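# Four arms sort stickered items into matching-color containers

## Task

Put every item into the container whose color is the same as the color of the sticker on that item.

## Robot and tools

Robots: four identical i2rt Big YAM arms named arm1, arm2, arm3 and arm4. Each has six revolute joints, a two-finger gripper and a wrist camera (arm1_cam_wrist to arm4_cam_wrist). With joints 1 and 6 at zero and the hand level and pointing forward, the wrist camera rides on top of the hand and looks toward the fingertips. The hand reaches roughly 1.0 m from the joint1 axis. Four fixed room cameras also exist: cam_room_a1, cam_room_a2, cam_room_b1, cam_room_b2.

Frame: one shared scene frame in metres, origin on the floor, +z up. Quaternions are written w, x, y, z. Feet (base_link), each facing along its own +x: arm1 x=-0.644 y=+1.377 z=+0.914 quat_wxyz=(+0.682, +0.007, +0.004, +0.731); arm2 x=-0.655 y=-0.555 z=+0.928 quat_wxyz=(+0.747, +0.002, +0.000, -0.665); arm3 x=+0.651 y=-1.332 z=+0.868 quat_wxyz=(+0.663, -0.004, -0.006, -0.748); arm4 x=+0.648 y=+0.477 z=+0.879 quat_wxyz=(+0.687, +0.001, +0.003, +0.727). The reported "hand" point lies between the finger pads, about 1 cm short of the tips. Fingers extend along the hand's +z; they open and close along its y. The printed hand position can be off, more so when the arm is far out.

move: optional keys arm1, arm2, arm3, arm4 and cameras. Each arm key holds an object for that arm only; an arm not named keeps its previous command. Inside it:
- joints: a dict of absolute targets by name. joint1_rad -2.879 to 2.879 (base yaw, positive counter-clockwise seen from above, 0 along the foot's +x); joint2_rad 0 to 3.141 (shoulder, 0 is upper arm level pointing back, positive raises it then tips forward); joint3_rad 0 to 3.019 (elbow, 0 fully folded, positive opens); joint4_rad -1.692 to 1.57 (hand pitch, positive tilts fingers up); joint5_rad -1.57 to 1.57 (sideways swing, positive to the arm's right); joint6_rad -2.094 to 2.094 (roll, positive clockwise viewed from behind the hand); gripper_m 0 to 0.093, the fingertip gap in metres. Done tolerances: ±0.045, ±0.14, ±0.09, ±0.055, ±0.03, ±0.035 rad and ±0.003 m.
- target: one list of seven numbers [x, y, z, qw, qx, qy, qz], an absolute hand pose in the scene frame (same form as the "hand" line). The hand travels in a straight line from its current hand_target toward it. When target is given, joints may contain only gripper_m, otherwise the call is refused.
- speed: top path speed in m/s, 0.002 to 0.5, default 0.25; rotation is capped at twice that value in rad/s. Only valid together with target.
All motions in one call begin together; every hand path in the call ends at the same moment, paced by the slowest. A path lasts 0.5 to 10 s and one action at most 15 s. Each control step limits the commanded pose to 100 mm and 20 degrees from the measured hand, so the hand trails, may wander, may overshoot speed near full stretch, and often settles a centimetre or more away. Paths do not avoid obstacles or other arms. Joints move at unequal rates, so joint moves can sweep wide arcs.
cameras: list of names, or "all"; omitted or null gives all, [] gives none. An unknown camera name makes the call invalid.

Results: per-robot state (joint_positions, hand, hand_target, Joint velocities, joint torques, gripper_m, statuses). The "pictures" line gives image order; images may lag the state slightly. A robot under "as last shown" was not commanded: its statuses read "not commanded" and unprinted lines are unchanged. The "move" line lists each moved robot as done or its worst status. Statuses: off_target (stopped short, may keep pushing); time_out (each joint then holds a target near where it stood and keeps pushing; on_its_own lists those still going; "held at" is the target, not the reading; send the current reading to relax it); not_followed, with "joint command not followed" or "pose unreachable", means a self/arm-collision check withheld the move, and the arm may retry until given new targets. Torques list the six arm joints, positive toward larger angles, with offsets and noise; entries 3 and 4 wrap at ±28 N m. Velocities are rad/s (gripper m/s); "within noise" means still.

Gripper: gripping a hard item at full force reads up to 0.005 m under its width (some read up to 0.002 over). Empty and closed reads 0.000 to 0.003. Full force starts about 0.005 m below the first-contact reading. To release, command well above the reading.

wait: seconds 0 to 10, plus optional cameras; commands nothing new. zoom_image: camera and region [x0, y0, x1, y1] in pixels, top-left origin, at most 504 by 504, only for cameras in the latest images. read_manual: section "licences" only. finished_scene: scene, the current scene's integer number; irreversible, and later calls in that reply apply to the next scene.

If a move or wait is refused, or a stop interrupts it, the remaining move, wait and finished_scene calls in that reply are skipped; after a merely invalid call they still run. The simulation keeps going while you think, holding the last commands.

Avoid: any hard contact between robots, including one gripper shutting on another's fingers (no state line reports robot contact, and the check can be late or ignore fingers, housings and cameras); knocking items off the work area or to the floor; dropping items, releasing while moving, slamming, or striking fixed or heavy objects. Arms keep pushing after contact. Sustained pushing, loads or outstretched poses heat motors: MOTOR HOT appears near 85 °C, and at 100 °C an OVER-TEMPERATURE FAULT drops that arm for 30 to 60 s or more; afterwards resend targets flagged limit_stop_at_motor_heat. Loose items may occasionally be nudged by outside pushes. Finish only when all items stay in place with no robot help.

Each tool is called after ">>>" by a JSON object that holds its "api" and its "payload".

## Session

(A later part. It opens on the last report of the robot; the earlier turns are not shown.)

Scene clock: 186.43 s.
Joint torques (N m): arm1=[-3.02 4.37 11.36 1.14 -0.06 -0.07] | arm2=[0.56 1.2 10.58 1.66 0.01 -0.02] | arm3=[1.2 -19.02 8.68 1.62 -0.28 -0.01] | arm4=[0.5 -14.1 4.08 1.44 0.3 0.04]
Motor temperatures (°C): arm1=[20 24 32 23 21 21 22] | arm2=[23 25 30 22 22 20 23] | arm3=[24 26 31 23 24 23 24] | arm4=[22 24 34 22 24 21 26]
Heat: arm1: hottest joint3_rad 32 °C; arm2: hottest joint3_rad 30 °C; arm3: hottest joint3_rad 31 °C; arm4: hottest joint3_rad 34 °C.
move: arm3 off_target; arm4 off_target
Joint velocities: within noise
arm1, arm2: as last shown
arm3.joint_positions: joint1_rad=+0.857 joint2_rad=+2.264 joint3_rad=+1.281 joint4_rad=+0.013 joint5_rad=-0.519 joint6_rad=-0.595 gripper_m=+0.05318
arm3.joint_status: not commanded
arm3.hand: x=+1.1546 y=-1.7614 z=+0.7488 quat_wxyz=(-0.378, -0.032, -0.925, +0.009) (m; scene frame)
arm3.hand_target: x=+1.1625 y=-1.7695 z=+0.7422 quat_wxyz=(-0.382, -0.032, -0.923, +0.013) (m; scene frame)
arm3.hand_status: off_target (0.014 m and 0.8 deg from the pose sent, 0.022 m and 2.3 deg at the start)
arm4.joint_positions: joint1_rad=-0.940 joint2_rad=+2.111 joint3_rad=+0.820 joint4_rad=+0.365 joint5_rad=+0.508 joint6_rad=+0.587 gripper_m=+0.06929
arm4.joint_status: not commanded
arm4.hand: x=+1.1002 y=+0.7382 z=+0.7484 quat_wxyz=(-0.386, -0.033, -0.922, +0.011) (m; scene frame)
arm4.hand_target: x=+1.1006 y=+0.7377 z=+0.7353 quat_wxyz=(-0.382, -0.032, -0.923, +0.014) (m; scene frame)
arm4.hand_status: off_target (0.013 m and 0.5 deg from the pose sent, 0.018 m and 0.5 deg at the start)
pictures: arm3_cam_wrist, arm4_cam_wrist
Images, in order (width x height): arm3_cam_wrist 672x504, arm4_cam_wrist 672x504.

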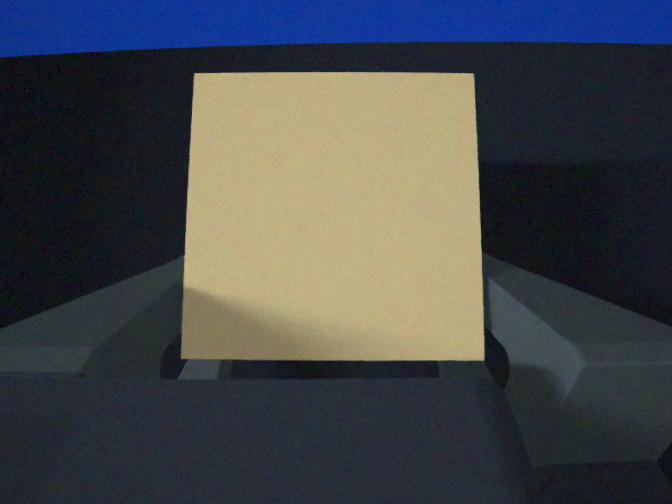

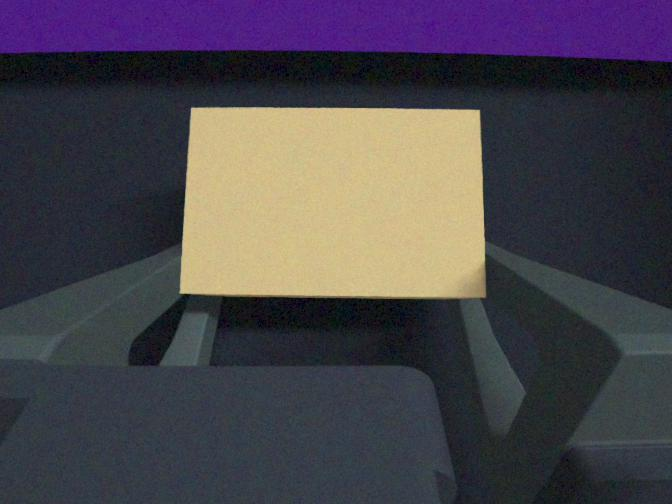

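>>> {"api": "move", "payload": {"arm3": {"joints":{"gripper_m":0.08}}, "arm4": {"joints":{"gripper_m":0.09}}, "cameras": []}}

>>> {"api": "move", "payload": {"arm3": {"target":[1.10,-1.755,0.97,0.382,0.032,0.923,-0.0134],"speed":0.25}, "arm4": {"target":[1.03,0.73,0.97,0.382,0.032,0.923,-0.0134],"speed":0.25}, "cameras": ["arm3_cam_wrist","arm4_cam_wrist"]}}

Scene clock: 196.53 s.
Joint torques (N m): arm1=[-3.02 4.31 11.29 1.37 -0.04 -0.08] | arm2=[0.62 1.38 10.56 1.68 0.01 -0.02] | arm3=[1.26 -19.25 8.7 1.54 -0.26 -0.02] | arm4=[0.79 -14.1 4.08 1.32 0.31 0.03]
Motor temperatures (°C): arm1=[20 24 32 23 21 21 22] | arm2=[23 25 30 22 22 20 23] | arm3=[24 26 30 23 24 23 24] | arm4=[22 24 32 22 24 21 26]
Heat: arm1: hottest joint3_rad 32 °C; arm2: hottest joint3_rad 30 °C; arm3: hottest joint3_rad 30 °C; arm4: hottest joint3_rad 32 °C.
move: arm3 done; arm4 done
Joint velocities: within noise
arm1, arm2: as last shown
arm3.joint_positions: joint1_rad=+0.857 joint2_rad=+2.265 joint3_rad=+1.281 joint4_rad=+0.015 joint5_rad=-0.519 joint6_rad=-0.595 gripper_m=+0.07996
arm3.joint_status: all done
arm3.hand: x=+1.1548 y=-1.7616 z=+0.7489 quat_wxyz=(-0.378, -0.032, -0.925, +0.009) (m; scene frame)
arm3.hand_target: x=+1.1625 y=-1.7695 z=+0.7422 quat_wxyz=(-0.382, -0.032, -0.923, +0.013) (m; scene frame)
arm3.hand_status: not commanded
arm4.joint_positions: joint1_rad=-0.940 joint2_rad=+2.111 joint3_rad=+0.820 joint4_rad=+0.365 joint5_rad=+0.508 joint6_rad=+0.587 gripper_m=+0.08991
arm4.joint_status: all done
arm4.hand: x=+1.1002 y=+0.7383 z=+0.7485 quat_wxyz=(-0.386, -0.033, -0.922, +0.011) (m; scene frame)
arm4.hand_target: x=+1.1006 y=+0.7377 z=+0.7353 quat_wxyz=(-0.382, -0.032, -0.923, +0.014) (m; scene frame)
arm4.hand_status: not commanded
pictures: none
No camera images: "cameras" was empty.

Scene clock: 198.23 s.
Joint torques (N m): arm1=[-2.37 4.37 11.28 1.24 -0.04 -0.07] | arm2=[0.44 1.38 10.62 1.68 0.01 -0.02] | arm3=[0.32 -17.96 8.39 0.77 -0.42 -0.13] | arm4=[0.91 -10.4 8.79 0.25 0.53 0.17]
Motor temperatures (°C): arm1=[20 24 32 23 21 21 22] | arm2=[23 25 30 22 22 20 23] | arm3=[24 26 30 23 24 23 24] | arm4=[22 24 32 22 24 21 26]
Heat: arm1: hottest joint3_rad 32 °C; arm2: hottest joint3_rad 30 °C; arm3: hottest joint3_rad 30 °C; arm4: hottest joint3_rad 32 °C.
move: arm3 done; arm4 done
Joint velocities: within noise
arm1, arm2: as last shown
arm3.joint_positions: joint1_rad=+0.798 joint2_rad=+1.778 joint3_rad=+1.214 joint4_rad=-0.415 joint5_rad=-0.557 joint6_rad=-0.653 gripper_m=+0.07996
arm3.joint_status: not commanded
arm3.hand: x=+1.1059 y=-1.7502 z=+0.9725 quat_wxyz=(-0.385, -0.029, -0.922, +0.014) (m; scene frame)
arm3.hand_target: x=+1.1001 y=-1.7548 z=+0.9700 quat_wxyz=(-0.382, -0.032, -0.923, +0.013) (m; scene frame)
arm3.hand_status: done (0.008 m and 0.5 deg from the pose sent, 0.228 m and 0.7 deg at the start)
arm4.joint_positions: joint1_rad=-0.842 joint2_rad=+1.399 joint3_rad=+0.714 joint4_rad=-0.305 joint5_rad=+0.563 joint6_rad=+0.673 gripper_m=+0.08992
arm4.joint_status: not commanded
arm4.hand: x=+1.0264 y=+0.7234 z=+0.9653 quat_wxyz=(-0.380, -0.027, -0.924, +0.017) (m; scene frame)
arm4.hand_target: x=+1.0299 y=+0.7298 z=+0.9700 quat_wxyz=(-0.382, -0.032, -0.923, +0.013) (m; scene frame)
arm4.hand_status: done (0.009 m and 0.7 deg from the pose sent, 0.233 m and 0.6 deg at the start)
pictures: arm3_cam_wrist, arm4_cam_wrist
Images, in order (width x height): arm3_cam_wrist 672x504, arm4_cam_wrist 672x504.

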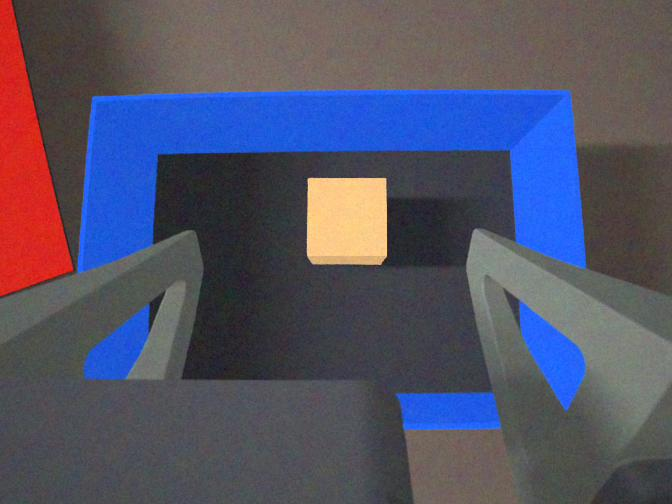

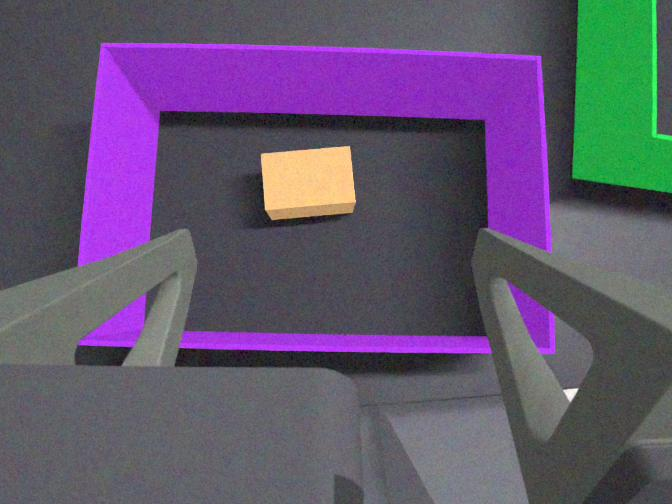

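>>> {"api": "finished_scene", "payload": {"scene": 3}}

The scene is finished: the task was done.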